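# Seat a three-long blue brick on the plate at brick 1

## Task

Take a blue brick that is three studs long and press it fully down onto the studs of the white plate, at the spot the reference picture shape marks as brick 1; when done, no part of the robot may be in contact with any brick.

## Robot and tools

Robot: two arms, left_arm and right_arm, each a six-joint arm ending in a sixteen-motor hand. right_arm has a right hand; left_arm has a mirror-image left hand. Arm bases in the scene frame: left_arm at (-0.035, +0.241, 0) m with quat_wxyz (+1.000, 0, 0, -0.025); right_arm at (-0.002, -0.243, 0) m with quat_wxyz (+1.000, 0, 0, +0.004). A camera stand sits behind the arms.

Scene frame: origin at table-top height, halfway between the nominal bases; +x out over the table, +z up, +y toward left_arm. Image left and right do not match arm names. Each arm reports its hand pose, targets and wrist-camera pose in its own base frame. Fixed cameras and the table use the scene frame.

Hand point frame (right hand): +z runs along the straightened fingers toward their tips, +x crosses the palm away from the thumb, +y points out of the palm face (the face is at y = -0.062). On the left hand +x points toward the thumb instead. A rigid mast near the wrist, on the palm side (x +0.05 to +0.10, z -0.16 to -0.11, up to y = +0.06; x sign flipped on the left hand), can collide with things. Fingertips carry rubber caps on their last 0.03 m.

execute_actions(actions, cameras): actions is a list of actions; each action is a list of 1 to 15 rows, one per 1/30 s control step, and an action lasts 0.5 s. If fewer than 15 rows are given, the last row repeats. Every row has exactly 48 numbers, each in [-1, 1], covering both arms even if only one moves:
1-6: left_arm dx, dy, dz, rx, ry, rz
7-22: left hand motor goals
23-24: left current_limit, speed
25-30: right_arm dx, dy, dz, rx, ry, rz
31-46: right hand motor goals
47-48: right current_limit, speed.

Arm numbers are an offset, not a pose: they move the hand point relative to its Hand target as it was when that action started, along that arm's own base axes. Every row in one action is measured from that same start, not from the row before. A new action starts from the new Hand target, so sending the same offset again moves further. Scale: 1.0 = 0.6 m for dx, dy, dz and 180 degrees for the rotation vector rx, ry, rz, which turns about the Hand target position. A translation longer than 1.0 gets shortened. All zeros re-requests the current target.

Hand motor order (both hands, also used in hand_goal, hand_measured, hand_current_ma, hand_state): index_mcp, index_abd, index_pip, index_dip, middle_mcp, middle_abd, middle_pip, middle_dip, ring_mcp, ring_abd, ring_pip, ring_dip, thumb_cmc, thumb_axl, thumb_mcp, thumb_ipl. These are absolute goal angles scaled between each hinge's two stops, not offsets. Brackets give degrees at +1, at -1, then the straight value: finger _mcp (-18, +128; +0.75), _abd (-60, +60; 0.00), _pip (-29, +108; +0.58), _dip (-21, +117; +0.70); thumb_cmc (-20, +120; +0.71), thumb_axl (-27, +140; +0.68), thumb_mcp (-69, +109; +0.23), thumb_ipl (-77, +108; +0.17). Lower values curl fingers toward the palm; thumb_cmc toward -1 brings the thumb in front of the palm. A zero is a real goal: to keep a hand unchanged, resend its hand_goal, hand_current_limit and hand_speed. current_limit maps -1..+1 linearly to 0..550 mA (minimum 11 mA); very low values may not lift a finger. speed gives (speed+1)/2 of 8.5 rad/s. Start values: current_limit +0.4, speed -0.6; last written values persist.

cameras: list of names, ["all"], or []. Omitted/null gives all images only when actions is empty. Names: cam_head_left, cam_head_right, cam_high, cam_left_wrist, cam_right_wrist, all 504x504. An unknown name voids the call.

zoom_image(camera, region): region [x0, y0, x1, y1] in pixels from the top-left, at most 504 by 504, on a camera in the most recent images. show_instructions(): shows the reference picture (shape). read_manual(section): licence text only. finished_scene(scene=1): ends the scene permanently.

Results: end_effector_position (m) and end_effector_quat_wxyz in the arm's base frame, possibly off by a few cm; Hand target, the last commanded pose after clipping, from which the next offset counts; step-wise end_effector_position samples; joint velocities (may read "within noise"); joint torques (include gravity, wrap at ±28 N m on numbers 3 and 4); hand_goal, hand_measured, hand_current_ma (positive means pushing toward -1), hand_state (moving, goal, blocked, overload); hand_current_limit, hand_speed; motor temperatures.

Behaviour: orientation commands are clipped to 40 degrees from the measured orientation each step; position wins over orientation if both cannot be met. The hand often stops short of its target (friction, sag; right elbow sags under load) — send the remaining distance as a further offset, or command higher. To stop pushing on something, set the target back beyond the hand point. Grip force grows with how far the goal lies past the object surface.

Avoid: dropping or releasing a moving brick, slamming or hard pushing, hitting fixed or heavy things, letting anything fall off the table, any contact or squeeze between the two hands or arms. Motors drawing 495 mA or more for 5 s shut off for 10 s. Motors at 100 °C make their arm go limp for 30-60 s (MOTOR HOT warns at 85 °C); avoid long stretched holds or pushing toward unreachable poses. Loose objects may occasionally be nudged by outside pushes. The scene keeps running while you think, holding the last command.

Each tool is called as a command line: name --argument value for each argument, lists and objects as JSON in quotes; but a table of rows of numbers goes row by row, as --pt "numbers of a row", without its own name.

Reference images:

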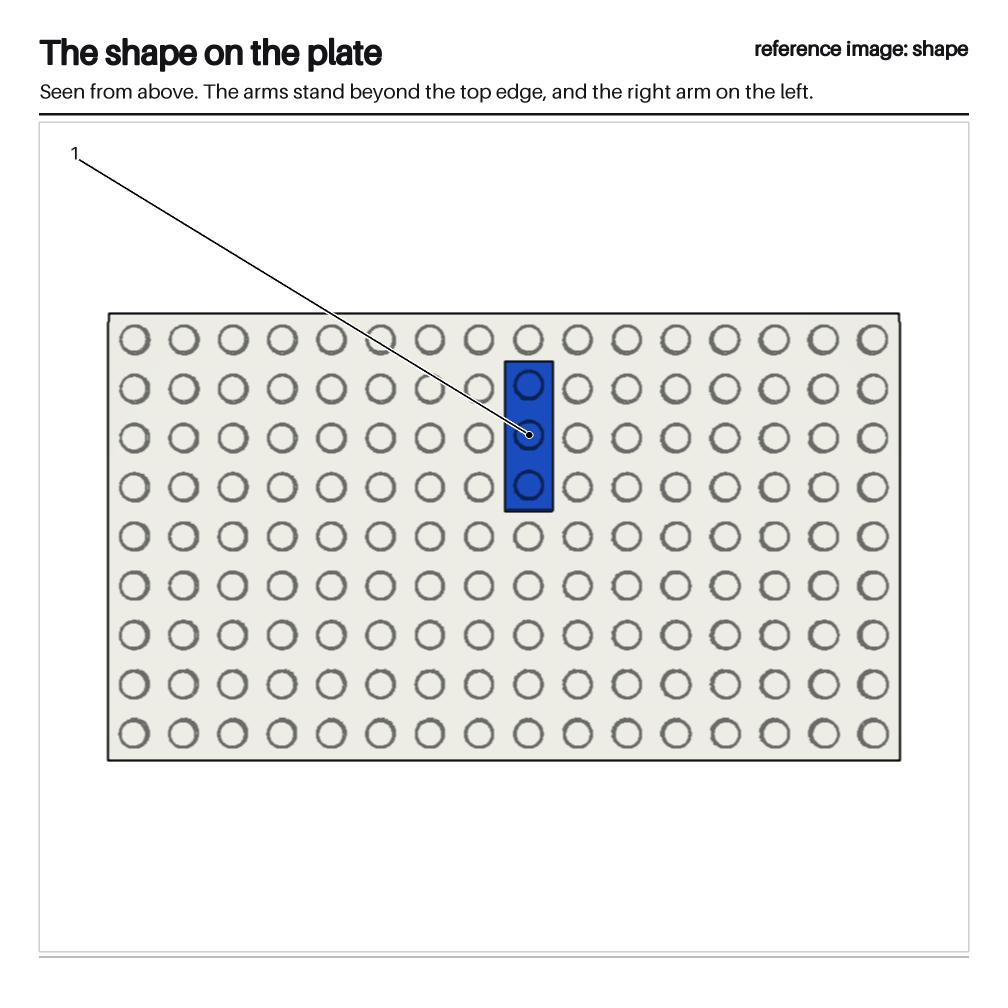

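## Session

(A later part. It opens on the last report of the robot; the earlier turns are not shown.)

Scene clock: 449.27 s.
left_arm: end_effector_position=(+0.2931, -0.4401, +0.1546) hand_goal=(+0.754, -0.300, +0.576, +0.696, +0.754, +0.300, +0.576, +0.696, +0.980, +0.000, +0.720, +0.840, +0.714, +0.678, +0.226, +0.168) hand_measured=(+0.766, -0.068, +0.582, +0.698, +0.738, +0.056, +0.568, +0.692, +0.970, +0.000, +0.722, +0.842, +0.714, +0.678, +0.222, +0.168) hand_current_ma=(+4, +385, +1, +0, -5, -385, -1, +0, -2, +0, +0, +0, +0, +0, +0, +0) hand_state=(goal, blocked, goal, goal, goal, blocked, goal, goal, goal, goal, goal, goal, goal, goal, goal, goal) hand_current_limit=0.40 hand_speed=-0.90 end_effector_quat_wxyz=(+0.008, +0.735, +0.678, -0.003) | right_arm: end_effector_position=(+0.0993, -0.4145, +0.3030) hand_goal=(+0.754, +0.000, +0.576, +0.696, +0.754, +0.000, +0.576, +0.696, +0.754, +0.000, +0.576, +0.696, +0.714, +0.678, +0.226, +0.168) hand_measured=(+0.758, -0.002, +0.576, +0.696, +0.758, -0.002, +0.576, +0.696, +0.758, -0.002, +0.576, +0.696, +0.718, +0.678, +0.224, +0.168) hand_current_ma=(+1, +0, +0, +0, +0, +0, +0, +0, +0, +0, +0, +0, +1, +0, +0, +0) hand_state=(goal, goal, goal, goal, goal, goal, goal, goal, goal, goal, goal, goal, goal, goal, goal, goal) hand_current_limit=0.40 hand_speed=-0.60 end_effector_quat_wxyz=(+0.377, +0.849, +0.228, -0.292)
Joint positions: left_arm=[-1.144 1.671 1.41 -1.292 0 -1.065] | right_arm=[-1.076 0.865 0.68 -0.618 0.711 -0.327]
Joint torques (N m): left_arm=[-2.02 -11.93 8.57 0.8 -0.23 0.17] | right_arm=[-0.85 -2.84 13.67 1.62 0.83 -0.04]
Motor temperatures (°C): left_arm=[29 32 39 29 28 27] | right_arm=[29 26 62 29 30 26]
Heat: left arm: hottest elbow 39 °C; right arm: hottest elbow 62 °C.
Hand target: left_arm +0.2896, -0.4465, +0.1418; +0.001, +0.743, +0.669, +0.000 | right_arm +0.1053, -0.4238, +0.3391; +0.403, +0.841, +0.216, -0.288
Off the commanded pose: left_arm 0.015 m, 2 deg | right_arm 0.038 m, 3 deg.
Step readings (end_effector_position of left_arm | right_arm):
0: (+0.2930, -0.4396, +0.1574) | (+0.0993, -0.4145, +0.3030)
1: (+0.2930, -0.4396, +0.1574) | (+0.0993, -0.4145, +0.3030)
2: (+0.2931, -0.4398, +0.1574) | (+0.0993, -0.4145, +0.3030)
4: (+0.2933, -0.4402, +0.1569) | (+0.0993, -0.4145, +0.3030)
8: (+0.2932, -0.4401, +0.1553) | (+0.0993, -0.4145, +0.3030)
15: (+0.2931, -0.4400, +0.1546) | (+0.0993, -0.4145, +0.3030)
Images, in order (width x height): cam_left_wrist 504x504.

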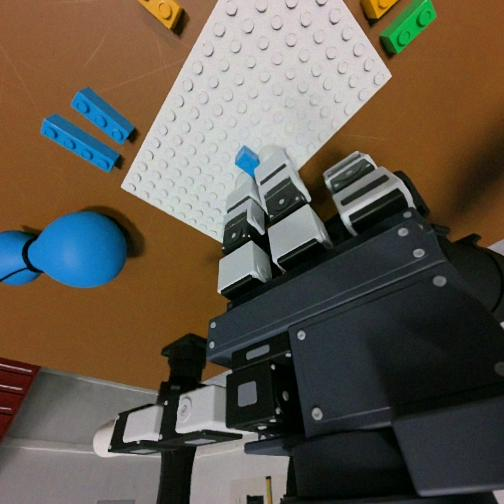

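execute_actions --actions '[[[-0.0009,-0.0006,-0.01,0,0,0,0.754,-0.3,0.576,0.696,0.754,0.3,0.576,0.696,0.98,0,0.72,0.84,0.714,0.678,0.226,0.168,0.4,-0.9,0,0,0,0,0,0,0.754,0,0.576,0.696,0.754,0,0.576,0.696,0.754,0,0.576,0.696,0.714,0.678,0.226,0.168,0.4,-0.6]],[[0,0,-0.006,0,0,0,0.754,-0.3,0.576,0.696,0.754,0.3,0.576,0.696,0.98,0,0.72,0.84,0.714,0.678,0.226,0.168,0.4,-0.9,0,0,0,0,0,0,0.754,0,0.576,0.696,0.754,0,0.576,0.696,0.754,0,0.576,0.696,0.714,0.678,0.226,0.168,0.4,-0.6]]]' --cameras '["cam_left_wrist"]'

zoom_image --camera "cam_left_wrist" --region '[216, 120, 276, 180]'

Scene clock: 454.70 s.
left_arm: end_effector_position=(+0.2931, -0.4412, +0.1528) hand_goal=(+0.754, -0.300, +0.576, +0.696, +0.754, +0.300, +0.576, +0.696, +0.980, +0.000, +0.720, +0.840, +0.714, +0.678, +0.226, +0.168) hand_measured=(+0.768, -0.068, +0.584, +0.698, +0.738, +0.056, +0.568, +0.692, +0.970, +0.000, +0.722, +0.842, +0.714, +0.678, +0.222, +0.168) hand_current_ma=(+4, +385, +1, +0, -5, -385, -1, +0, -2, +0, +0, +0, +0, +0, +0, +0) hand_state=(goal, blocked, goal, goal, goal, blocked, goal, goal, goal, goal, goal, goal, goal, goal, goal, goal) hand_current_limit=0.40 hand_speed=-0.90 end_effector_quat_wxyz=(+0.011, +0.735, +0.678, -0.004) | right_arm: end_effector_position=(+0.0993, -0.4145, +0.3030) hand_goal=(+0.754, +0.000, +0.576, +0.696, +0.754, +0.000, +0.576, +0.696, +0.754, +0.000, +0.576, +0.696, +0.714, +0.678, +0.226, +0.168) hand_measured=(+0.758, -0.002, +0.576, +0.696, +0.758, -0.002, +0.576, +0.696, +0.758, -0.002, +0.576, +0.696, +0.718, +0.678, +0.224, +0.168) hand_current_ma=(+1, +0, +0, +0, +0, +0, +0, +0, +0, +0, +0, +0, +1, +0, +0, +0) hand_state=(goal, goal, goal, goal, goal, goal, goal, goal, goal, goal, goal, goal, goal, goal, goal, goal) hand_current_limit=0.40 hand_speed=-0.60 end_effector_quat_wxyz=(+0.377, +0.849, +0.228, -0.292)
Joint positions: left_arm=[-1.145 1.671 1.404 -1.281 0 -1.065] | right_arm=[-1.076 0.865 0.68 -0.618 0.711 -0.327]
Joint torques (N m): left_arm=[-2.02 -11.52 7.66 1.31 -0.23 0.18] | right_arm=[-0.85 -3.02 13.65 1.62 0.81 -0.05]
Motor temperatures (°C): left_arm=[29 32 39 29 28 27] | right_arm=[29 26 63 29 30 26]
Heat: left arm: hottest elbow 39 °C; right arm: hottest elbow 63 °C.
Hand target: left_arm +0.2890, -0.4469, +0.1322; +0.001, +0.743, +0.669, +0.000 | right_arm +0.1053, -0.4238, +0.3391; +0.403, +0.841, +0.216, -0.288
Off the commanded pose: left_arm 0.022 m, 2 deg | right_arm 0.038 m, 3 deg.
Step readings (end_effector_position of left_arm | right_arm):
0: (+0.2931, -0.4401, +0.1546) | (+0.0993, -0.4145, +0.3030)
1: (+0.2931, -0.4402, +0.1546) | (+0.0993, -0.4145, +0.3030)
2: (+0.2932, -0.4403, +0.1544) | (+0.0993, -0.4145, +0.3030)
4: (+0.2932, -0.4408, +0.1536) | (+0.0993, -0.4145, +0.3030)
8: (+0.2932, -0.4413, +0.1535) | (+0.0993, -0.4145, +0.3030)
15: (+0.2932, -0.4413, +0.1535) | (+0.0993, -0.4145, +0.3030)
16: (+0.2932, -0.4413, +0.1534) | (+0.0993, -0.4145, +0.3030)
17: (+0.2932, -0.4413, +0.1532) | (+0.0993, -0.4145, +0.3030)
19: (+0.2931, -0.4412, +0.1529) | (+0.0993, -0.4145, +0.3030)
23: (+0.2931, -0.4412, +0.1528) | (+0.0993, -0.4145, +0.3030)
30: (+0.2931, -0.4412, +0.1528) | (+0.0993, -0.4145, +0.3030)
Images, in order (width x height): cam_left_wrist 504x504.

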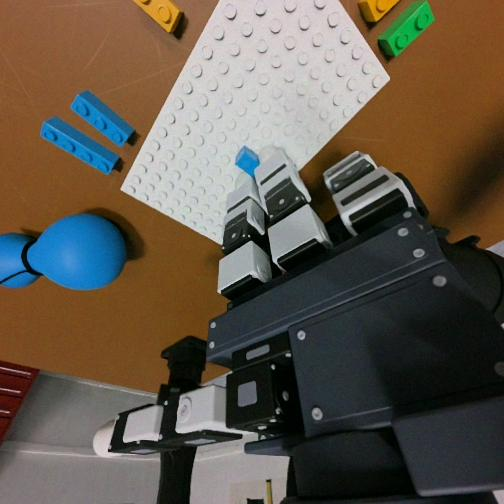

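Scaled by 8.400 from the camera's 504x504 image, which has a finer 720x720 frame.

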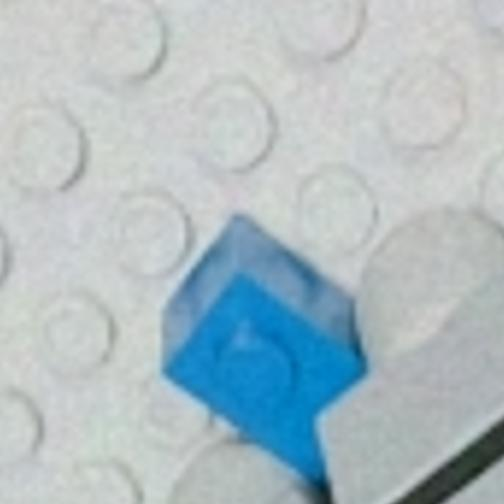

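execute_actions --actions '[[[-0.0013,-0.0006,0.005,0,0,0,0.754,-0.3,0.576,0.696,0.754,0.3,0.576,0.696,0.98,0,0.72,0.84,0.714,0.678,0.226,0.168,0.4,-0.9,0,0,0,0,0,0,0.754,0,0.576,0.696,0.754,0,0.576,0.696,0.754,0,0.576,0.696,0.714,0.678,0.226,0.168,0.4,-0.6]]]' --cameras '["cam_left_wrist"]'

zoom_image --camera "cam_left_wrist" --region '[216, 120, 276, 180]'

Scene clock: 461.77 s.
left_arm: end_effector_position=(+0.2928, -0.4414, +0.1528) hand_goal=(+0.754, -0.300, +0.576, +0.696, +0.754, +0.300, +0.576, +0.696, +0.980, +0.000, +0.720, +0.840, +0.714, +0.678, +0.226, +0.168) hand_measured=(+0.768, -0.068, +0.584, +0.698, +0.738, +0.056, +0.568, +0.692, +0.970, +0.000, +0.722, +0.842, +0.714, +0.678, +0.222, +0.168) hand_current_ma=(+4, +385, +1, +0, -5, -385, -1, +0, -2, +0, +0, +0, +0, +0, +0, +0) hand_state=(goal, blocked, goal, goal, goal, blocked, goal, goal, goal, goal, goal, goal, goal, goal, goal, goal) hand_current_limit=0.40 hand_speed=-0.90 end_effector_quat_wxyz=(+0.011, +0.735, +0.678, -0.004) | right_arm: end_effector_position=(+0.0993, -0.4145, +0.3030) hand_goal=(+0.754, +0.000, +0.576, +0.696, +0.754, +0.000, +0.576, +0.696, +0.754, +0.000, +0.576, +0.696, +0.714, +0.678, +0.226, +0.168) hand_measured=(+0.758, -0.002, +0.576, +0.696, +0.758, -0.002, +0.576, +0.696, +0.758, -0.002, +0.576, +0.696, +0.718, +0.678, +0.224, +0.168) hand_current_ma=(+1, +0, +0, +0, +0, +0, +0, +0, +0, +0, +0, +0, +1, +0, +0, +0) hand_state=(goal, goal, goal, goal, goal, goal, goal, goal, goal, goal, goal, goal, goal, goal, goal, goal) hand_current_limit=0.40 hand_speed=-0.60 end_effector_quat_wxyz=(+0.377, +0.849, +0.228, -0.292)
Joint positions: left_arm=[-1.146 1.671 1.404 -1.281 0 -1.065] | right_arm=[-1.076 0.865 0.68 -0.618 0.711 -0.327]
Joint torques (N m): left_arm=[-2.08 -11.63 8.06 1.07 -0.23 0.17] | right_arm=[-0.85 -2.9 13.65 1.63 0.82 -0.04]
Motor temperatures (°C): left_arm=[29 32 38 29 28 27] | right_arm=[29 26 63 29 30 26]
Heat: left arm: hottest elbow 38 °C; right arm: hottest elbow 63 °C.
Hand target: left_arm +0.2883, -0.4472, +0.1352; +0.001, +0.743, +0.669, +0.000 | right_arm +0.1053, -0.4238, +0.3391; +0.403, +0.841, +0.216, -0.288
Off the commanded pose: left_arm 0.019 m, 2 deg | right_arm 0.038 m, 3 deg.
Step readings (end_effector_position of left_arm | right_arm):
0: (+0.2931, -0.4412, +0.1528) | (+0.0993, -0.4145, +0.3030)
1: (+0.2931, -0.4412, +0.1528) | (+0.0993, -0.4145, +0.3030)
2: (+0.2929, -0.4413, +0.1528) | (+0.0993, -0.4145, +0.3030)
4: (+0.2928, -0.4414, +0.1528) | (+0.0993, -0.4145, +0.3030)
8: (+0.2928, -0.4414, +0.1528) | (+0.0993, -0.4145, +0.3030)
15: (+0.2928, -0.4414, +0.1528) | (+0.0993, -0.4145, +0.3030)
Images, in order (width x height): cam_left_wrist 504x504.

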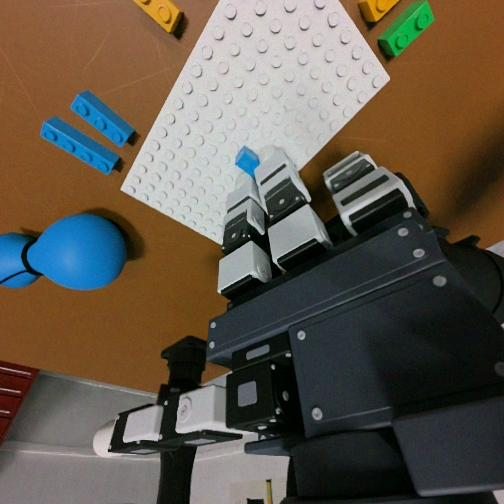

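Scaled by 8.400 from the camera's 504x504 image, which has a finer 720x720 frame.

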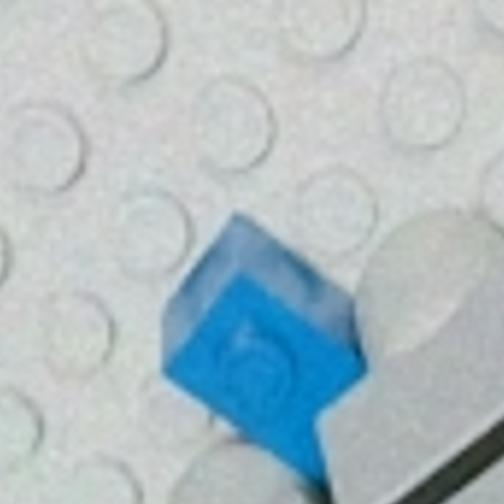

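execute_actions --actions '[[[-0.0008,-0.0004,0.012,0,0,0,0.754,-0.3,0.576,0.696,0.754,0.3,0.576,0.696,0.98,0,0.72,0.84,0.714,0.678,0.226,0.168,0.4,-0.9,0,0,0,0,0,0,0.754,0,0.576,0.696,0.754,0,0.576,0.696,0.754,0,0.576,0.696,0.714,0.678,0.226,0.168,0.4,-0.6]]]' --cameras '["cam_left_wrist"]'

zoom_image --camera "cam_left_wrist" --region '[216, 120, 276, 180]'

Scene clock: 463.87 s.
left_arm: end_effector_position=(+0.2926, -0.4415, +0.1528) hand_goal=(+0.754, -0.300, +0.576, +0.696, +0.754, +0.300, +0.576, +0.696, +0.980, +0.000, +0.720, +0.840, +0.714, +0.678, +0.226, +0.168) hand_measured=(+0.768, -0.068, +0.584, +0.698, +0.738, +0.056, +0.568, +0.692, +0.970, +0.000, +0.722, +0.842, +0.714, +0.678, +0.222, +0.168) hand_current_ma=(+4, +385, +1, +0, -5, -385, -1, +0, -2, +0, +0, +0, +0, +0, +0, +0) hand_state=(goal, blocked, goal, goal, goal, blocked, goal, goal, goal, goal, goal, goal, goal, goal, goal, goal) hand_current_limit=0.40 hand_speed=-0.90 end_effector_quat_wxyz=(+0.011, +0.735, +0.678, -0.004) | right_arm: end_effector_position=(+0.0993, -0.4145, +0.3030) hand_goal=(+0.754, +0.000, +0.576, +0.696, +0.754, +0.000, +0.576, +0.696, +0.754, +0.000, +0.576, +0.696, +0.714, +0.678, +0.226, +0.168) hand_measured=(+0.758, -0.002, +0.576, +0.696, +0.758, -0.002, +0.576, +0.696, +0.758, -0.002, +0.576, +0.696, +0.718, +0.678, +0.224, +0.168) hand_current_ma=(+1, +0, +0, +0, +0, +0, +0, +0, +0, +0, +0, +0, +1, +0, +0, +0) hand_state=(goal, goal, goal, goal, goal, goal, goal, goal, goal, goal, goal, goal, goal, goal, goal, goal) hand_current_limit=0.40 hand_speed=-0.60 end_effector_quat_wxyz=(+0.377, +0.849, +0.228, -0.292)
Joint positions: left_arm=[-1.146 1.671 1.404 -1.281 0 -1.065] | right_arm=[-1.076 0.865 0.68 -0.618 0.711 -0.327]
Joint torques (N m): left_arm=[-2.2 -11.99 9.09 0.34 -0.24 0.16] | right_arm=[-0.85 -2.9 13.64 1.63 0.82 -0.04]
Motor temperatures (°C): left_arm=[29 32 38 29 28 27] | right_arm=[29 26 63 29 30 26]
Heat: left arm: hottest elbow 38 °C; right arm: hottest elbow 63 °C.
Hand target: left_arm +0.2877, -0.4476, +0.1424; +0.001, +0.743, +0.669, +0.000 | right_arm +0.1053, -0.4238, +0.3391; +0.403, +0.841, +0.216, -0.288
Off the commanded pose: left_arm 0.013 m, 2 deg | right_arm 0.038 m, 3 deg.
Step readings (end_effector_position of left_arm | right_arm):
0: (+0.2928, -0.4414, +0.1528) | (+0.0993, -0.4145, +0.3030)
1: (+0.2928, -0.4414, +0.1528) | (+0.0993, -0.4145, +0.3030)
2: (+0.2928, -0.4414, +0.1528) | (+0.0993, -0.4145, +0.3030)
4: (+0.2928, -0.4414, +0.1528) | (+0.0993, -0.4145, +0.3030)
8: (+0.2928, -0.4414, +0.1528) | (+0.0993, -0.4145, +0.3030)
15: (+0.2926, -0.4415, +0.1528) | (+0.0993, -0.4145, +0.3030)
Images, in order (width x height): cam_left_wrist 504x504.

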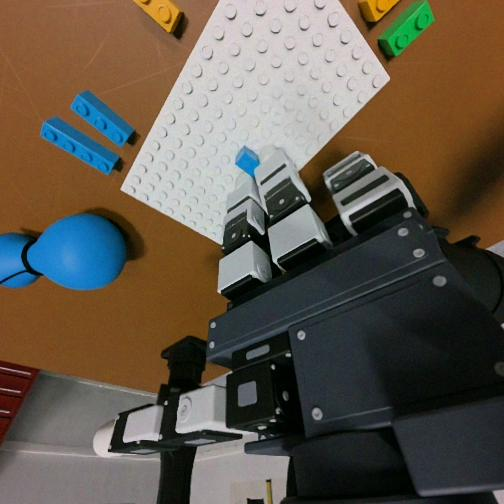

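Scaled by 8.400 from the camera's 504x504 image, which has a finer 720x720 frame.

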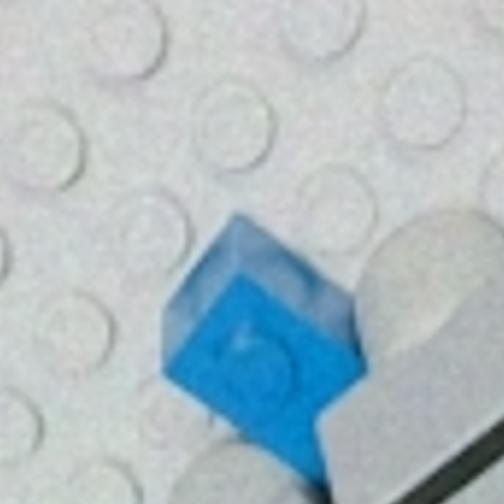

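execute_actions --actions '[[[0,0,0.01,0,0,0,0.754,-0.3,0.576,0.696,0.754,0.3,0.576,0.696,0.98,0,0.72,0.84,0.714,0.678,0.226,0.168,0.4,-0.9,0,0,0,0,0,0,0.754,0,0.576,0.696,0.754,0,0.576,0.696,0.754,0,0.576,0.696,0.714,0.678,0.226,0.168,0.4,-0.6]]]' --cameras '["cam_left_wrist"]'

zoom_image --camera "cam_left_wrist" --region '[216, 120, 276, 180]'

Scene clock: 466.17 s.
left_arm: end_effector_position=(+0.2924, -0.4411, +0.1527) hand_goal=(+0.754, -0.300, +0.576, +0.696, +0.754, +0.300, +0.576, +0.696, +0.980, +0.000, +0.720, +0.840, +0.714, +0.678, +0.226, +0.168) hand_measured=(+0.768, -0.068, +0.584, +0.698, +0.738, +0.056, +0.568, +0.692, +0.970, +0.000, +0.722, +0.842, +0.714, +0.678, +0.222, +0.168) hand_current_ma=(+4, +385, +1, +0, -5, -385, -1, +0, -2, +0, +0, +0, +0, +0, +0, +0) hand_state=(goal, blocked, goal, goal, goal, blocked, goal, goal, goal, goal, goal, goal, goal, goal, goal, goal) hand_current_limit=0.40 hand_speed=-0.90 end_effector_quat_wxyz=(+0.010, +0.735, +0.678, -0.003) | right_arm: end_effector_position=(+0.0993, -0.4145, +0.3030) hand_goal=(+0.754, +0.000, +0.576, +0.696, +0.754, +0.000, +0.576, +0.696, +0.754, +0.000, +0.576, +0.696, +0.714, +0.678, +0.226, +0.168) hand_measured=(+0.758, -0.002, +0.576, +0.696, +0.758, -0.002, +0.576, +0.696, +0.758, -0.002, +0.576, +0.696, +0.718, +0.678, +0.224, +0.168) hand_current_ma=(+1, +0, +0, +0, +0, +0, +0, +0, +0, +0, +0, +0, +1, +0, +0, +0) hand_state=(goal, goal, goal, goal, goal, goal, goal, goal, goal, goal, goal, goal, goal, goal, goal, goal) hand_current_limit=0.40 hand_speed=-0.60 end_effector_quat_wxyz=(+0.377, +0.849, +0.228, -0.292)
Joint positions: left_arm=[-1.146 1.671 1.404 -1.283 0 -1.065] | right_arm=[-1.076 0.865 0.68 -0.618 0.711 -0.327]
Joint torques (N m): left_arm=[-2.2 -12.22 9.91 -0.16 -0.24 0.16] | right_arm=[-0.73 -2.9 13.65 1.65 0.81 -0.04]
Motor temperatures (°C): left_arm=[29 32 38 29 28 27] | right_arm=[29 26 63 29 30 26]
Heat: left arm: hottest elbow 38 °C; right arm: hottest elbow 63 °C.
Hand target: left_arm +0.2877, -0.4475, +0.1484; +0.001, +0.743, +0.669, +0.000 | right_arm +0.1053, -0.4238, +0.3391; +0.403, +0.841, +0.216, -0.288
Off the commanded pose: left_arm 0.009 m, 2 deg | right_arm 0.038 m, 3 deg.
Step readings (end_effector_position of left_arm | right_arm):
0: (+0.2926, -0.4415, +0.1528) | (+0.0993, -0.4145, +0.3030)
1: (+0.2926, -0.4414, +0.1528) | (+0.0993, -0.4145, +0.3030)
2: (+0.2925, -0.4413, +0.1528) | (+0.0993, -0.4145, +0.3030)
4: (+0.2925, -0.4412, +0.1528) | (+0.0993, -0.4145, +0.3030)
8: (+0.2925, -0.4412, +0.1528) | (+0.0993, -0.4145, +0.3030)
15: (+0.2924, -0.4411, +0.1527) | (+0.0993, -0.4145, +0.3030)
Images, in order (width x height): cam_left_wrist 504x504.

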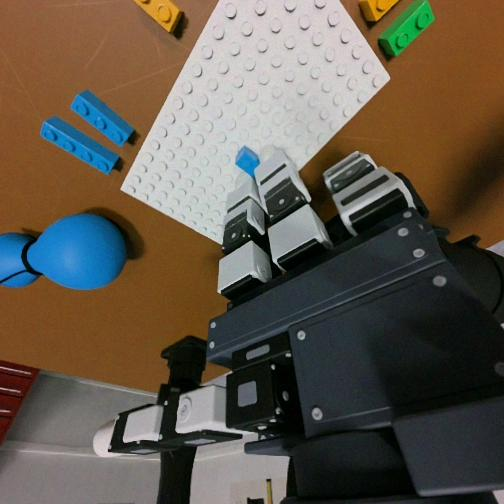

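Scaled by 8.400 from the camera's 504x504 image, which has a finer 720x720 frame.

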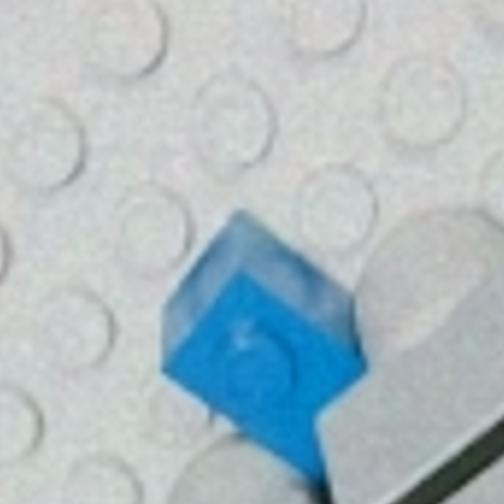

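execute_actions --actions '[[[-0.0004,-0.0002,0.004,0,0,0,0.754,-0.3,0.576,0.696,0.754,0.3,0.576,0.696,0.98,0,0.72,0.84,0.714,0.678,0.226,0.168,0.4,-0.9,0,0,0,0,0,0,0.754,0,0.576,0.696,0.754,0,0.576,0.696,0.754,0,0.576,0.696,0.714,0.678,0.226,0.168,0.4,-0.6]]]' --cameras '["cam_left_wrist"]'

zoom_image --camera "cam_left_wrist" --region '[216, 120, 276, 180]'

Scene clock: 468.53 s.
left_arm: end_effector_position=(+0.2919, -0.4405, +0.1527) hand_goal=(+0.754, -0.300, +0.576, +0.696, +0.754, +0.300, +0.576, +0.696, +0.980, +0.000, +0.720, +0.840, +0.714, +0.678, +0.226, +0.168) hand_measured=(+0.766, -0.068, +0.584, +0.698, +0.738, +0.056, +0.568, +0.692, +0.970, +0.000, +0.722, +0.842, +0.714, +0.678, +0.222, +0.168) hand_current_ma=(+4, +385, +1, +0, -5, -385, -1, +0, -2, +0, +0, +0, +0, +0, +0, +0) hand_state=(goal, blocked, goal, goal, goal, blocked, goal, goal, goal, goal, goal, goal, goal, goal, goal, goal) hand_current_limit=0.40 hand_speed=-0.90 end_effector_quat_wxyz=(+0.009, +0.735, +0.677, -0.003) | right_arm: end_effector_position=(+0.0993, -0.4145, +0.3030) hand_goal=(+0.754, +0.000, +0.576, +0.696, +0.754, +0.000, +0.576, +0.696, +0.754, +0.000, +0.576, +0.696, +0.714, +0.678, +0.226, +0.168) hand_measured=(+0.758, -0.002, +0.576, +0.696, +0.758, -0.002, +0.576, +0.696, +0.758, -0.002, +0.576, +0.696, +0.718, +0.678, +0.224, +0.168) hand_current_ma=(+1, +0, +0, +0, +0, +0, +0, +0, +0, +0, +0, +0, +1, +0, +0, +0) hand_state=(goal, goal, goal, goal, goal, goal, goal, goal, goal, goal, goal, goal, goal, goal, goal, goal) hand_current_limit=0.40 hand_speed=-0.60 end_effector_quat_wxyz=(+0.377, +0.849, +0.228, -0.292)
Joint positions: left_arm=[-1.147 1.671 1.404 -1.286 0 -1.065] | right_arm=[-1.076 0.865 0.68 -0.618 0.711 -0.327]
Joint torques (N m): left_arm=[-2.08 -12.4 10.24 -0.27 -0.24 0.16] | right_arm=[-0.91 -3.02 13.65 1.62 0.81 -0.05]
Motor temperatures (°C): left_arm=[29 32 38 29 28 27] | right_arm=[29 26 63 29 30 26]
Heat: left arm: hottest elbow 38 °C; right arm: hottest elbow 63 °C.
Hand target: left_arm +0.2874, -0.4477, +0.1508; +0.001, +0.743, +0.669, +0.000 | right_arm +0.1053, -0.4238, +0.3391; +0.403, +0.841, +0.216, -0.288
Off the commanded pose: left_arm 0.009 m, 2 deg | right_arm 0.038 m, 3 deg.
Step readings (end_effector_position of left_arm | right_arm):
0: (+0.2924, -0.4411, +0.1527) | (+0.0993, -0.4145, +0.3030)
1: (+0.2924, -0.4411, +0.1527) | (+0.0993, -0.4145, +0.3030)
2: (+0.2924, -0.4410, +0.1527) | (+0.0993, -0.4145, +0.3030)
4: (+0.2922, -0.4406, +0.1527) | (+0.0993, -0.4145, +0.3030)
8: (+0.2919, -0.4405, +0.1527) | (+0.0993, -0.4145, +0.3030)
15: (+0.2919, -0.4405, +0.1527) | (+0.0993, -0.4145, +0.3030)
Images, in order (width x height): cam_left_wrist 504x504.

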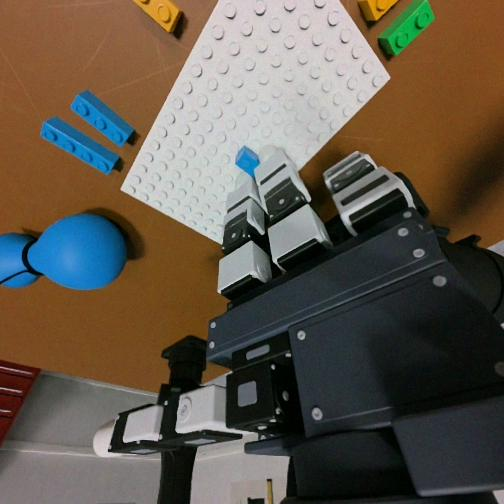

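Scaled by 8.400 from the camera's 504x504 image, which has a finer 720x720 frame.

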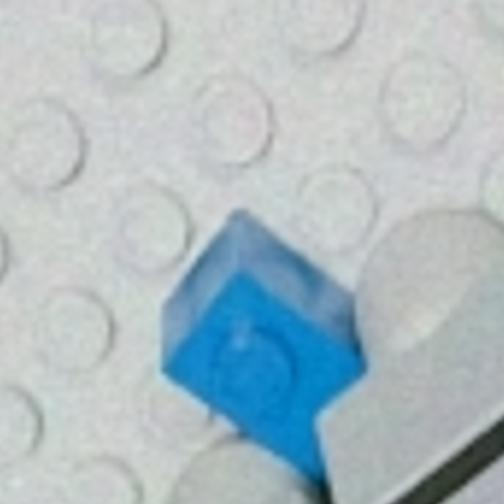

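execute_actions --actions '[[[0.0274,0.0123,0.0667,0,0,0,0.754,-0.3,0.576,0.696,0.754,0.3,0.576,0.696,0.98,0,0.72,0.84,0.714,0.678,0.226,0.168,0.4,-0.9,0,0,0,0,0,0,0.754,0,0.576,0.696,0.754,0,0.576,0.696,0.754,0,0.576,0.696,0.714,0.678,0.226,0.168,0.4,-0.6]],[[-0.0248,-0.0107,-0.035,0,0,0,0.754,-0.3,0.576,0.696,0.754,0.3,0.576,0.696,0.98,0,0.72,0.84,0.714,0.678,0.226,0.168,0.4,-0.9,0,0,0,0,0,0,0.754,0,0.576,0.696,0.754,0,0.576,0.696,0.754,0,0.576,0.696,0.714,0.678,0.226,0.168,0.4,-0.6]],[[0,0,-0.046,0,0,0,0.754,-0.3,0.576,0.696,0.754,0.3,0.576,0.696,0.98,0,0.72,0.84,0.714,0.678,0.226,0.168,0.4,-0.9,0,0,0,0,0,0,0.754,0,0.576,0.696,0.754,0,0.576,0.696,0.754,0,0.576,0.696,0.714,0.678,0.226,0.168,0.4,-0.6]]]' --cameras '["cam_left_wrist"]'

zoom_image --camera "cam_left_wrist" --region '[216, 120, 276, 180]'

zoom_image --camera "cam_left_wrist" --region '[100, 0, 400, 240]'

Scene clock: 477.07 s.
left_arm: end_effector_position=(+0.2938, -0.4411, +0.1537) hand_goal=(+0.754, -0.300, +0.576, +0.696, +0.754, +0.300, +0.576, +0.696, +0.980, +0.000, +0.720, +0.840, +0.714, +0.678, +0.226, +0.168) hand_measured=(+0.766, -0.068, +0.584, +0.698, +0.738, +0.056, +0.568, +0.692, +0.970, +0.000, +0.722, +0.842, +0.714, +0.678, +0.222, +0.168) hand_current_ma=(+4, +385, +1, +0, -5, -385, -2, +0, -2, +0, +0, +0, +0, +0, +0, +0) hand_state=(goal, blocked, goal, goal, goal, blocked, goal, goal, goal, goal, goal, goal, goal, goal, goal, goal) hand_current_limit=0.40 hand_speed=-0.90 end_effector_quat_wxyz=(+0.007, +0.743, +0.669, -0.002) | right_arm: end_effector_position=(+0.0993, -0.4145, +0.3030) hand_goal=(+0.754, +0.000, +0.576, +0.696, +0.754, +0.000, +0.576, +0.696, +0.754, +0.000, +0.576, +0.696, +0.714, +0.678, +0.226, +0.168) hand_measured=(+0.758, -0.002, +0.576, +0.696, +0.758, -0.002, +0.576, +0.696, +0.758, -0.002, +0.576, +0.696, +0.718, +0.678, +0.224, +0.168) hand_current_ma=(+1, +0, +0, +0, +0, +0, +0, +0, +0, +0, +0, +0, +1, +0, +0, +0) hand_state=(goal, goal, goal, goal, goal, goal, goal, goal, goal, goal, goal, goal, goal, goal, goal, goal) hand_current_limit=0.40 hand_speed=-0.60 end_effector_quat_wxyz=(+0.377, +0.849, +0.228, -0.292)
Joint positions: left_arm=[-1.143 1.671 1.407 -1.293 0 -1.038] | right_arm=[-1.076 0.865 0.68 -0.618 0.711 -0.327]
Joint torques (N m): left_arm=[-2.26 -12.1 8.73 0.76 -0.23 -0.07] | right_arm=[-0.91 -2.9 13.63 1.65 0.82 -0.04]
Motor temperatures (°C): left_arm=[29 32 38 29 28 27] | right_arm=[29 26 63 29 30 26]
Heat: left arm: hottest elbow 38 °C; right arm: hottest elbow 63 °C.
Hand target: left_arm +0.2890, -0.4466, +0.1422; +0.001, +0.743, +0.669, +0.000 | right_arm +0.1053, -0.4238, +0.3391; +0.403, +0.841, +0.216, -0.288
Off the commanded pose: left_arm 0.014 m, 1 deg | right_arm 0.038 m, 3 deg.
Step readings (end_effector_position of left_arm | right_arm):
0: (+0.2919, -0.4405, +0.1527) | (+0.0993, -0.4145, +0.3030)
1: (+0.2919, -0.4404, +0.1529) | (+0.0993, -0.4145, +0.3030)
2: (+0.2913, -0.4393, +0.1540) | (+0.0993, -0.4145, +0.3030)
4: (+0.2891, -0.4341, +0.1553) | (+0.0993, -0.4145, +0.3030)
8: (+0.2896, -0.4297, +0.1625) | (+0.0993, -0.4145, +0.3030)
15: (+0.2928, -0.4325, +0.1707) | (+0.0993, -0.4145, +0.3030)
16: (+0.2928, -0.4325, +0.1707) | (+0.0993, -0.4145, +0.3030)
17: (+0.2928, -0.4325, +0.1707) | (+0.0993, -0.4145, +0.3030)
19: (+0.2933, -0.4336, +0.1707) | (+0.0993, -0.4145, +0.3030)
23: (+0.2933, -0.4387, +0.1711) | (+0.0993, -0.4145, +0.3030)
30: (+0.2934, -0.4404, +0.1712) | (+0.0993, -0.4145, +0.3030)
31: (+0.2934, -0.4405, +0.1711) | (+0.0993, -0.4145, +0.3030)
32: (+0.2938, -0.4413, +0.1700) | (+0.0993, -0.4145, +0.3030)
34: (+0.2947, -0.4432, +0.1665) | (+0.0993, -0.4145, +0.3030)
38: (+0.2936, -0.4408, +0.1563) | (+0.0993, -0.4145, +0.3030)
45: (+0.2936, -0.4409, +0.1537) | (+0.0993, -0.4145, +0.3030)
Images, in order (width x height): cam_left_wrist 504x504.

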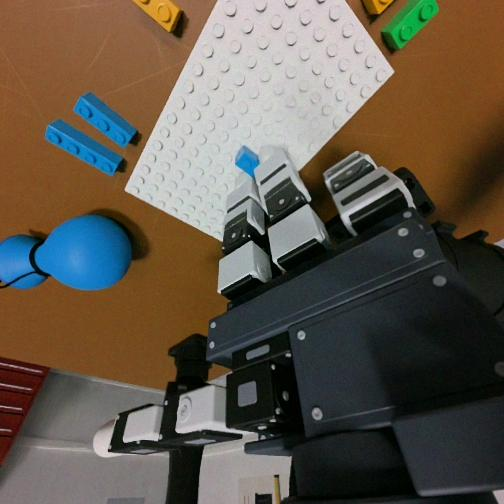

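Scaled by 8.400 from the camera's 504x504 image, which has a finer 720x720 frame.

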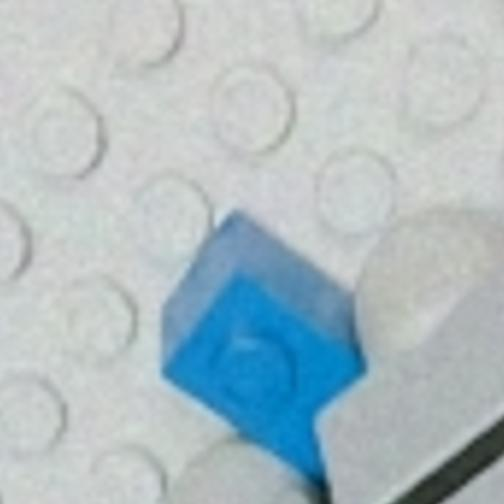

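Scaled by 1.680 from the camera's 504x504 image, which has a finer 720x720 frame.

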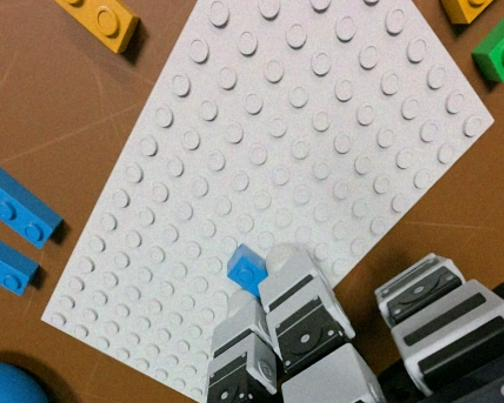

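execute_actions --actions '[[[-0.0044,-0.002,0,0,0,0,0.754,-0.3,0.576,0.696,0.754,0.3,0.576,0.696,0.98,0,0.72,0.84,0.714,0.678,0.226,0.168,0.4,-0.9,0,0,0,0,0,0,0.754,0,0.576,0.696,0.754,0,0.576,0.696,0.754,0,0.576,0.696,0.714,0.678,0.226,0.168,0.4,-0.6]]]' --cameras '["cam_left_wrist"]'

zoom_image --camera "cam_left_wrist" --region '[216, 120, 276, 180]'

Scene clock: 483.23 s.
left_arm: end_effector_position=(+0.2907, -0.4428, +0.1537) hand_goal=(+0.754, -0.300, +0.576, +0.696, +0.754, +0.300, +0.576, +0.696, +0.980, +0.000, +0.720, +0.840, +0.714, +0.678, +0.226, +0.168) hand_measured=(+0.766, -0.068, +0.584, +0.698, +0.738, +0.056, +0.568, +0.692, +0.970, +0.000, +0.722, +0.842, +0.714, +0.678, +0.222, +0.168) hand_current_ma=(+4, +385, +1, +0, -5, -385, -2, +0, -2, +0, +0, +0, +0, +0, +0, +0) hand_state=(goal, blocked, goal, goal, goal, blocked, goal, goal, goal, goal, goal, goal, goal, goal, goal, goal) hand_current_limit=0.40 hand_speed=-0.90 end_effector_quat_wxyz=(+0.007, +0.744, +0.668, -0.002) | right_arm: end_effector_position=(+0.0993, -0.4145, +0.3030) hand_goal=(+0.754, +0.000, +0.576, +0.696, +0.754, +0.000, +0.576, +0.696, +0.754, +0.000, +0.576, +0.696, +0.714, +0.678, +0.226, +0.168) hand_measured=(+0.758, -0.002, +0.576, +0.696, +0.758, -0.002, +0.576, +0.696, +0.758, -0.002, +0.576, +0.696, +0.718, +0.678, +0.224, +0.168) hand_current_ma=(+1, +0, +0, +0, +0, +0, +0, +0, +0, +0, +0, +0, +1, +0, +0, +0) hand_state=(goal, goal, goal, goal, goal, goal, goal, goal, goal, goal, goal, goal, goal, goal, goal, goal) hand_current_limit=0.40 hand_speed=-0.60 end_effector_quat_wxyz=(+0.377, +0.849, +0.228, -0.292)
Joint positions: left_arm=[-1.15 1.671 1.407 -1.293 0 -1.042] | right_arm=[-1.076 0.865 0.68 -0.618 0.711 -0.327]
Joint torques (N m): left_arm=[-2.14 -11.99 8.73 0.83 -0.23 -0.06] | right_arm=[-0.97 -2.9 13.64 1.65 0.81 -0.05]
Motor temperatures (°C): left_arm=[29 32 38 29 28 27] | right_arm=[29 26 63 29 30 26]
Heat: left arm: hottest elbow 38 °C; right arm: hottest elbow 63 °C.
Hand target: left_arm +0.2865, -0.4478, +0.1422; +0.001, +0.743, +0.669, +0.000 | right_arm +0.1053, -0.4238, +0.3391; +0.403, +0.841, +0.216, -0.288
Off the commanded pose: left_arm 0.013 m, 1 deg | right_arm 0.038 m, 3 deg.
Step readings (end_effector_position of left_arm | right_arm):
0: (+0.2938, -0.4411, +0.1537) | (+0.0993, -0.4145, +0.3030)
1: (+0.2938, -0.4411, +0.1537) | (+0.0993, -0.4145, +0.3030)
2: (+0.2937, -0.4411, +0.1537) | (+0.0993, -0.4145, +0.3030)
4: (+0.2932, -0.4414, +0.1537) | (+0.0993, -0.4145, +0.3030)
8: (+0.2915, -0.4424, +0.1537) | (+0.0993, -0.4145, +0.3030)
15: (+0.2907, -0.4428, +0.1537) | (+0.0993, -0.4145, +0.3030)
Images, in order (width x height): cam_left_wrist 504x504.

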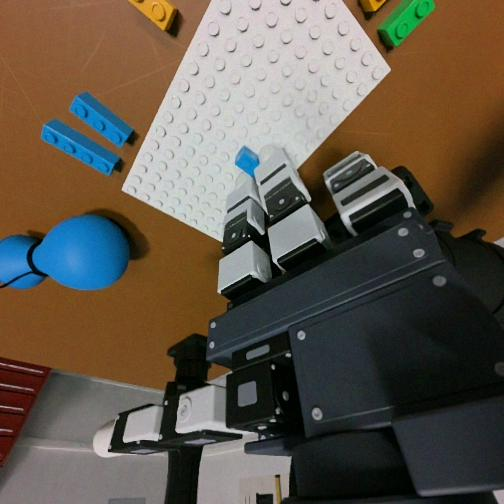

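Scaled by 8.400 from the camera's 504x504 image, which has a finer 720x720 frame.

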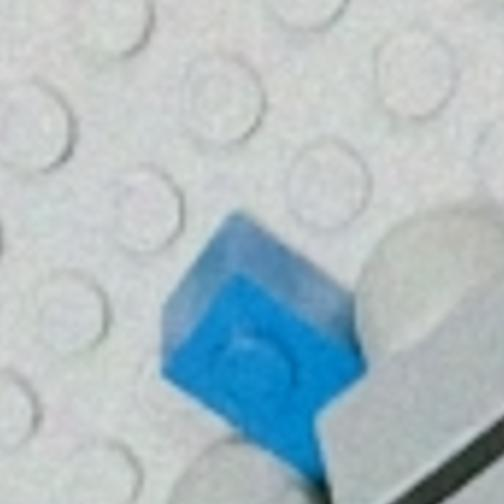

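execute_actions --actions '[[[0,0,-0.014,0,0,0,0.754,-0.3,0.576,0.696,0.754,0.3,0.576,0.696,0.98,0,0.72,0.84,0.714,0.678,0.226,0.168,0.4,-0.9,0,0,0,0,0,0,0.754,0,0.576,0.696,0.754,0,0.576,0.696,0.754,0,0.576,0.696,0.714,0.678,0.226,0.168,0.4,-0.6]],[[0,0,-0.014,0,0,0,0.754,-0.3,0.576,0.696,0.754,0.3,0.576,0.696,0.98,0,0.72,0.84,0.714,0.678,0.226,0.168,0.4,-0.9,0,0,0,0,0,0,0.754,0,0.576,0.696,0.754,0,0.576,0.696,0.754,0,0.576,0.696,0.714,0.678,0.226,0.168,0.4,-0.6]]]' --cameras '["cam_left_wrist"]'

zoom_image --camera "cam_left_wrist" --region '[216, 120, 276, 180]'

Scene clock: 490.73 s.
left_arm: end_effector_position=(+0.2908, -0.4425, +0.1486) hand_goal=(+0.754, -0.300, +0.576, +0.696, +0.754, +0.300, +0.576, +0.696, +0.980, +0.000, +0.720, +0.840, +0.714, +0.678, +0.226, +0.168) hand_measured=(+0.770, -0.068, +0.584, +0.698, +0.742, +0.056, +0.568, +0.692, +0.970, +0.000, +0.722, +0.842, +0.714, +0.678, +0.222, +0.168) hand_current_ma=(+5, +385, +1, +0, -3, -385, -1, +0, -2, +0, +0, +0, +0, +0, +0, +0) hand_state=(goal, blocked, goal, goal, goal, blocked, goal, goal, goal, goal, goal, goal, goal, goal, goal, goal) hand_current_limit=0.40 hand_speed=-0.90 end_effector_quat_wxyz=(+0.010, +0.744, +0.669, -0.002) | right_arm: end_effector_position=(+0.0993, -0.4145, +0.3030) hand_goal=(+0.754, +0.000, +0.576, +0.696, +0.754, +0.000, +0.576, +0.696, +0.754, +0.000, +0.576, +0.696, +0.714, +0.678, +0.226, +0.168) hand_measured=(+0.758, -0.002, +0.576, +0.696, +0.758, -0.002, +0.576, +0.696, +0.758, -0.002, +0.576, +0.696, +0.718, +0.678, +0.224, +0.168) hand_current_ma=(+1, +0, +0, +0, +0, +0, +0, +0, +0, +0, +0, +0, +1, +0, +0, +0) hand_state=(goal, goal, goal, goal, goal, goal, goal, goal, goal, goal, goal, goal, goal, goal, goal, goal) hand_current_limit=0.40 hand_speed=-0.60 end_effector_quat_wxyz=(+0.377, +0.849, +0.228, -0.292)
Joint positions: left_arm=[-1.15 1.671 1.392 -1.272 -0.002 -1.044] | right_arm=[-1.076 0.865 0.68 -0.618 0.711 -0.327]
Joint torques (N m): left_arm=[-2.08 -10.99 7.61 1.61 -0.14 -0.06] | right_arm=[-0.79 -2.96 13.63 1.62 0.81 -0.04]
Motor temperatures (°C): left_arm=[29 32 38 29 28 27] | right_arm=[29 26 63 29 30 26]
Heat: left arm: hottest elbow 38 °C; right arm: hottest elbow 63 °C.
Hand target: left_arm +0.2864, -0.4479, +0.1255; +0.001, +0.743, +0.669, +0.000 | right_arm +0.1053, -0.4238, +0.3391; +0.403, +0.841, +0.216, -0.288
Off the commanded pose: left_arm 0.024 m, 1 deg | right_arm 0.038 m, 3 deg.
Step readings (end_effector_position of left_arm | right_arm):
0: (+0.2907, -0.4428, +0.1537) | (+0.0993, -0.4145, +0.3030)
1: (+0.2907, -0.4428, +0.1537) | (+0.0993, -0.4145, +0.3030)
2: (+0.2908, -0.4432, +0.1536) | (+0.0993, -0.4145, +0.3030)
4: (+0.2910, -0.4434, +0.1529) | (+0.0993, -0.4145, +0.3030)
8: (+0.2909, -0.4428, +0.1511) | (+0.0993, -0.4145, +0.3030)
15: (+0.2907, -0.4428, +0.1501) | (+0.0993, -0.4145, +0.3030)
16: (+0.2906, -0.4427, +0.1500) | (+0.0993, -0.4145, +0.3030)
17: (+0.2906, -0.4426, +0.1496) | (+0.0993, -0.4145, +0.3030)
19: (+0.2906, -0.4426, +0.1489) | (+0.0993, -0.4145, +0.3030)
23: (+0.2907, -0.4425, +0.1486) | (+0.0993, -0.4145, +0.3030)
30: (+0.2908, -0.4426, +0.1486) | (+0.0993, -0.4145, +0.3030)
Images, in order (width x height): cam_left_wrist 504x504.

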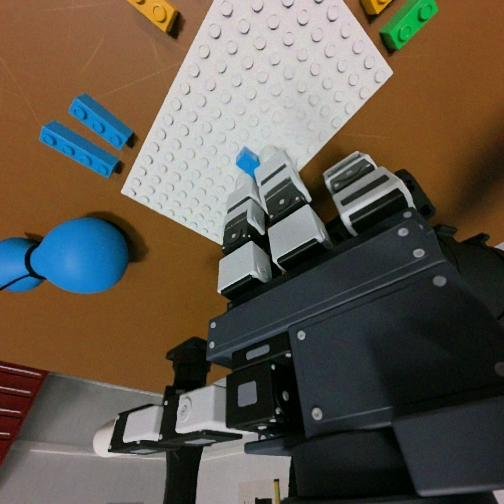

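Scaled by 8.400 from the camera's 504x504 image, which has a finer 720x720 frame.

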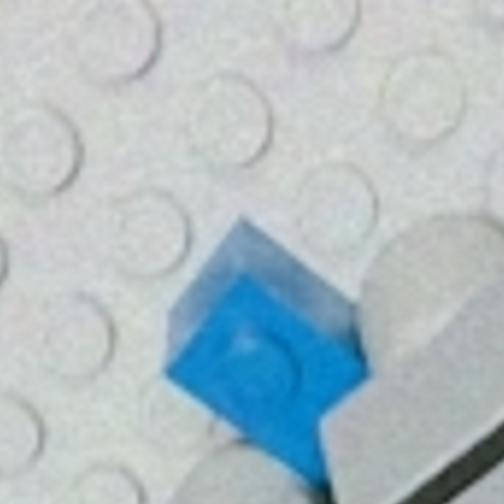

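execute_actions --actions '[[[0,0,-0.03,0,0,0,0.754,-0.3,0.576,0.696,0.754,0.3,0.576,0.696,0.98,0,0.72,0.84,0.714,0.678,0.226,0.168,0.4,-0.9,0,0,0,0,0,0,0.754,0,0.576,0.696,0.754,0,0.576,0.696,0.754,0,0.576,0.696,0.714,0.678,0.226,0.168,0.4,-0.6]]]' --cameras '["cam_left_wrist","cam_head_left","cam_head_right","cam_high"]'

zoom_image --camera "cam_left_wrist" --region '[216, 120, 276, 180]'

zoom_image --camera "cam_head_left" --region '[260, 320, 340, 380]'

zoom_image --camera "cam_high" --region '[140, 160, 210, 220]'

Scene clock: 497.27 s.
left_arm: end_effector_position=(+0.2918, -0.4422, +0.1450) hand_goal=(+0.754, -0.300, +0.576, +0.696, +0.754, +0.300, +0.576, +0.696, +0.980, +0.000, +0.720, +0.840, +0.714, +0.678, +0.226, +0.168) hand_measured=(+0.782, -0.068, +0.592, +0.700, +0.752, +0.060, +0.574, +0.694, +0.970, +0.000, +0.722, +0.842, +0.714, +0.678, +0.222, +0.168) hand_current_ma=(+15, +385, +5, +0, +0, -385, +0, +0, -2, +0, +0, +0, +0, +0, +0, +0) hand_state=(blocked, blocked, goal, goal, goal, blocked, goal, goal, goal, goal, goal, goal, goal, goal, goal, goal) hand_current_limit=0.40 hand_speed=-0.90 end_effector_quat_wxyz=(+0.016, +0.743, +0.669, -0.001) | right_arm: end_effector_position=(+0.0993, -0.4145, +0.3030) hand_goal=(+0.754, +0.000, +0.576, +0.696, +0.754, +0.000, +0.576, +0.696, +0.754, +0.000, +0.576, +0.696, +0.714, +0.678, +0.226, +0.168) hand_measured=(+0.758, -0.002, +0.576, +0.696, +0.758, -0.002, +0.576, +0.696, +0.758, -0.002, +0.576, +0.696, +0.718, +0.678, +0.224, +0.168) hand_current_ma=(+1, +0, +0, +0, +0, +0, +0, +0, +0, +0, +0, +0, +1, +0, +0, +0) hand_state=(goal, goal, goal, goal, goal, goal, goal, goal, goal, goal, goal, goal, goal, goal, goal, goal) hand_current_limit=0.40 hand_speed=-0.60 end_effector_quat_wxyz=(+0.377, +0.849, +0.228, -0.292)
Joint positions: left_arm=[-1.15 1.669 1.378 -1.25 -0.008 -1.044] | right_arm=[-1.076 0.865 0.68 -0.618 0.711 -0.327]
Joint torques (N m): left_arm=[-2.14 -9.88 6.34 2.52 0.12 -0.05] | right_arm=[-0.85 -2.9 13.67 1.61 0.82 -0.05]
Motor temperatures (°C): left_arm=[29 32 38 29 28 27] | right_arm=[29 26 63 29 30 26]
Heat: left arm: hottest elbow 38 °C; right arm: hottest elbow 63 °C.
Hand target: left_arm +0.2864, -0.4479, +0.1074; +0.001, +0.743, +0.669, +0.000 | right_arm +0.1053, -0.4238, +0.3391; +0.403, +0.841, +0.216, -0.288
Off the commanded pose: left_arm 0.038 m, 2 deg | right_arm 0.038 m, 3 deg.
Step readings (end_effector_position of left_arm | right_arm):
0: (+0.2908, -0.4425, +0.1486) | (+0.0993, -0.4145, +0.3030)
1: (+0.2908, -0.4424, +0.1483) | (+0.0993, -0.4145, +0.3030)
2: (+0.2908, -0.4425, +0.1474) | (+0.0993, -0.4145, +0.3030)
4: (+0.2911, -0.4423, +0.1452) | (+0.0993, -0.4145, +0.3030)
8: (+0.2917, -0.4423, +0.1449) | (+0.0993, -0.4145, +0.3030)
15: (+0.2918, -0.4421, +0.1450) | (+0.0993, -0.4145, +0.3030)
Images, in order (width x height): cam_head_left 504x504, cam_head_right 504x504, cam_high 504x504, cam_left_wrist 504x504.

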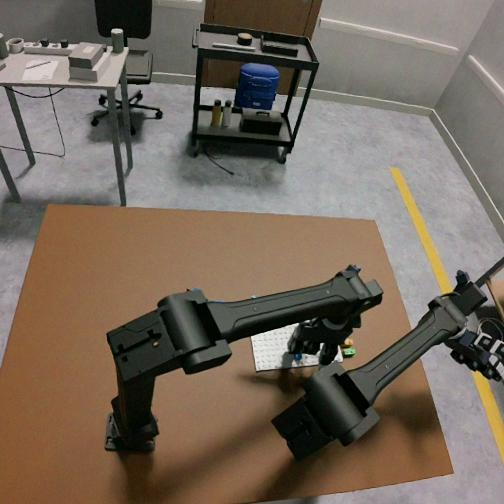

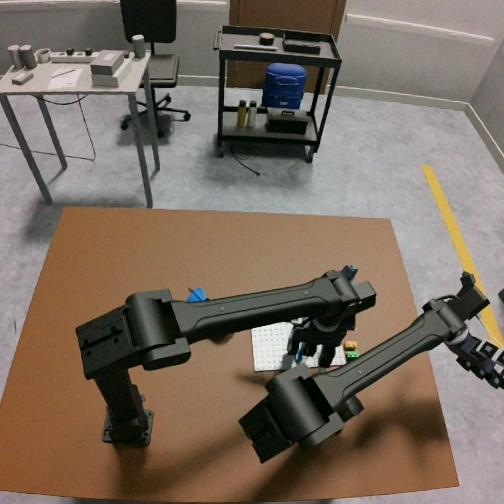

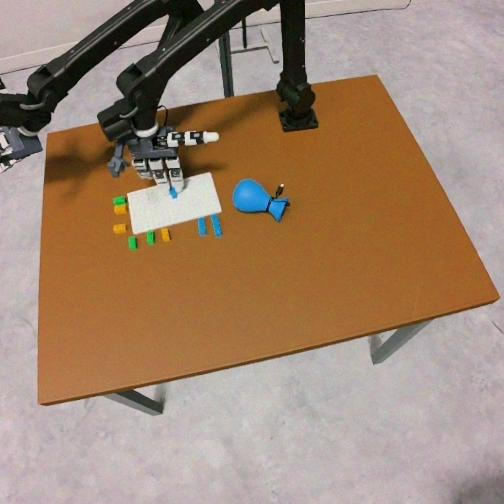

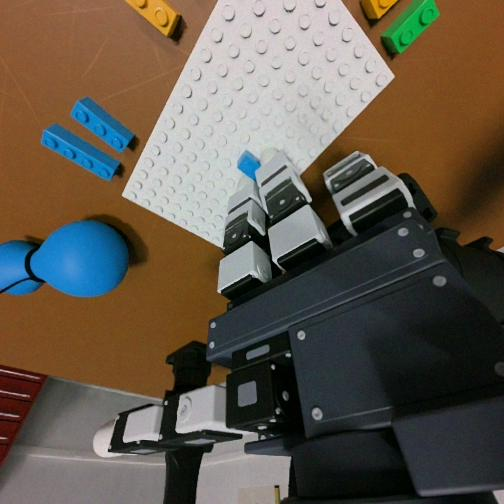

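Scaled by 8.400 from the camera's 504x504 image, which has a finer 720x720 frame.

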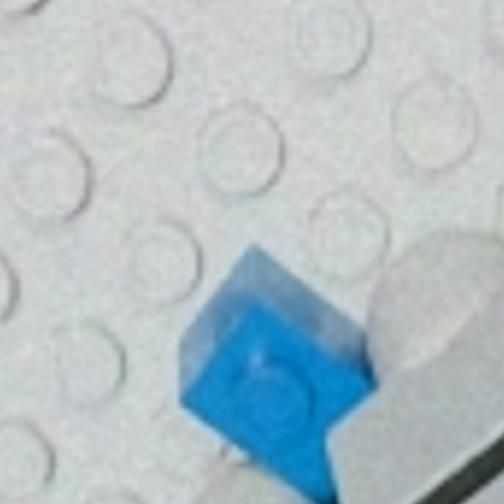

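Scaled by 6.300 from the camera's 504x504 image, which has a finer 720x720 frame.

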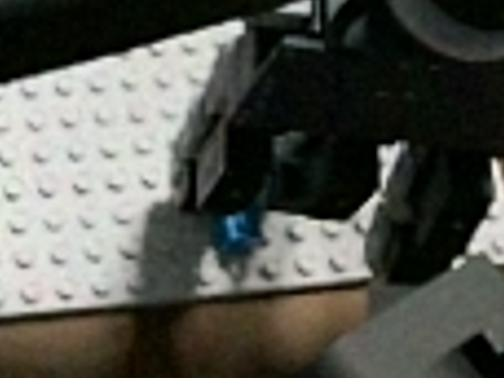

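Scaled by 7.200 from the camera's 504x504 image, which has a finer 720x720 frame.

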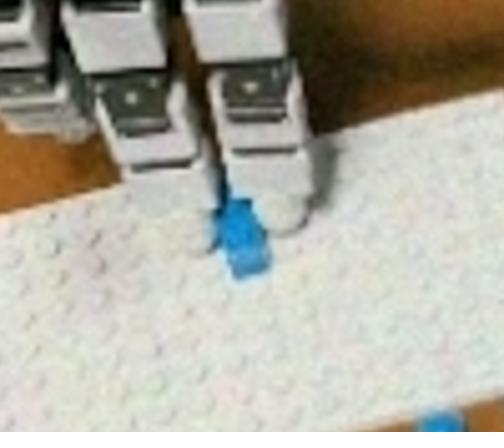

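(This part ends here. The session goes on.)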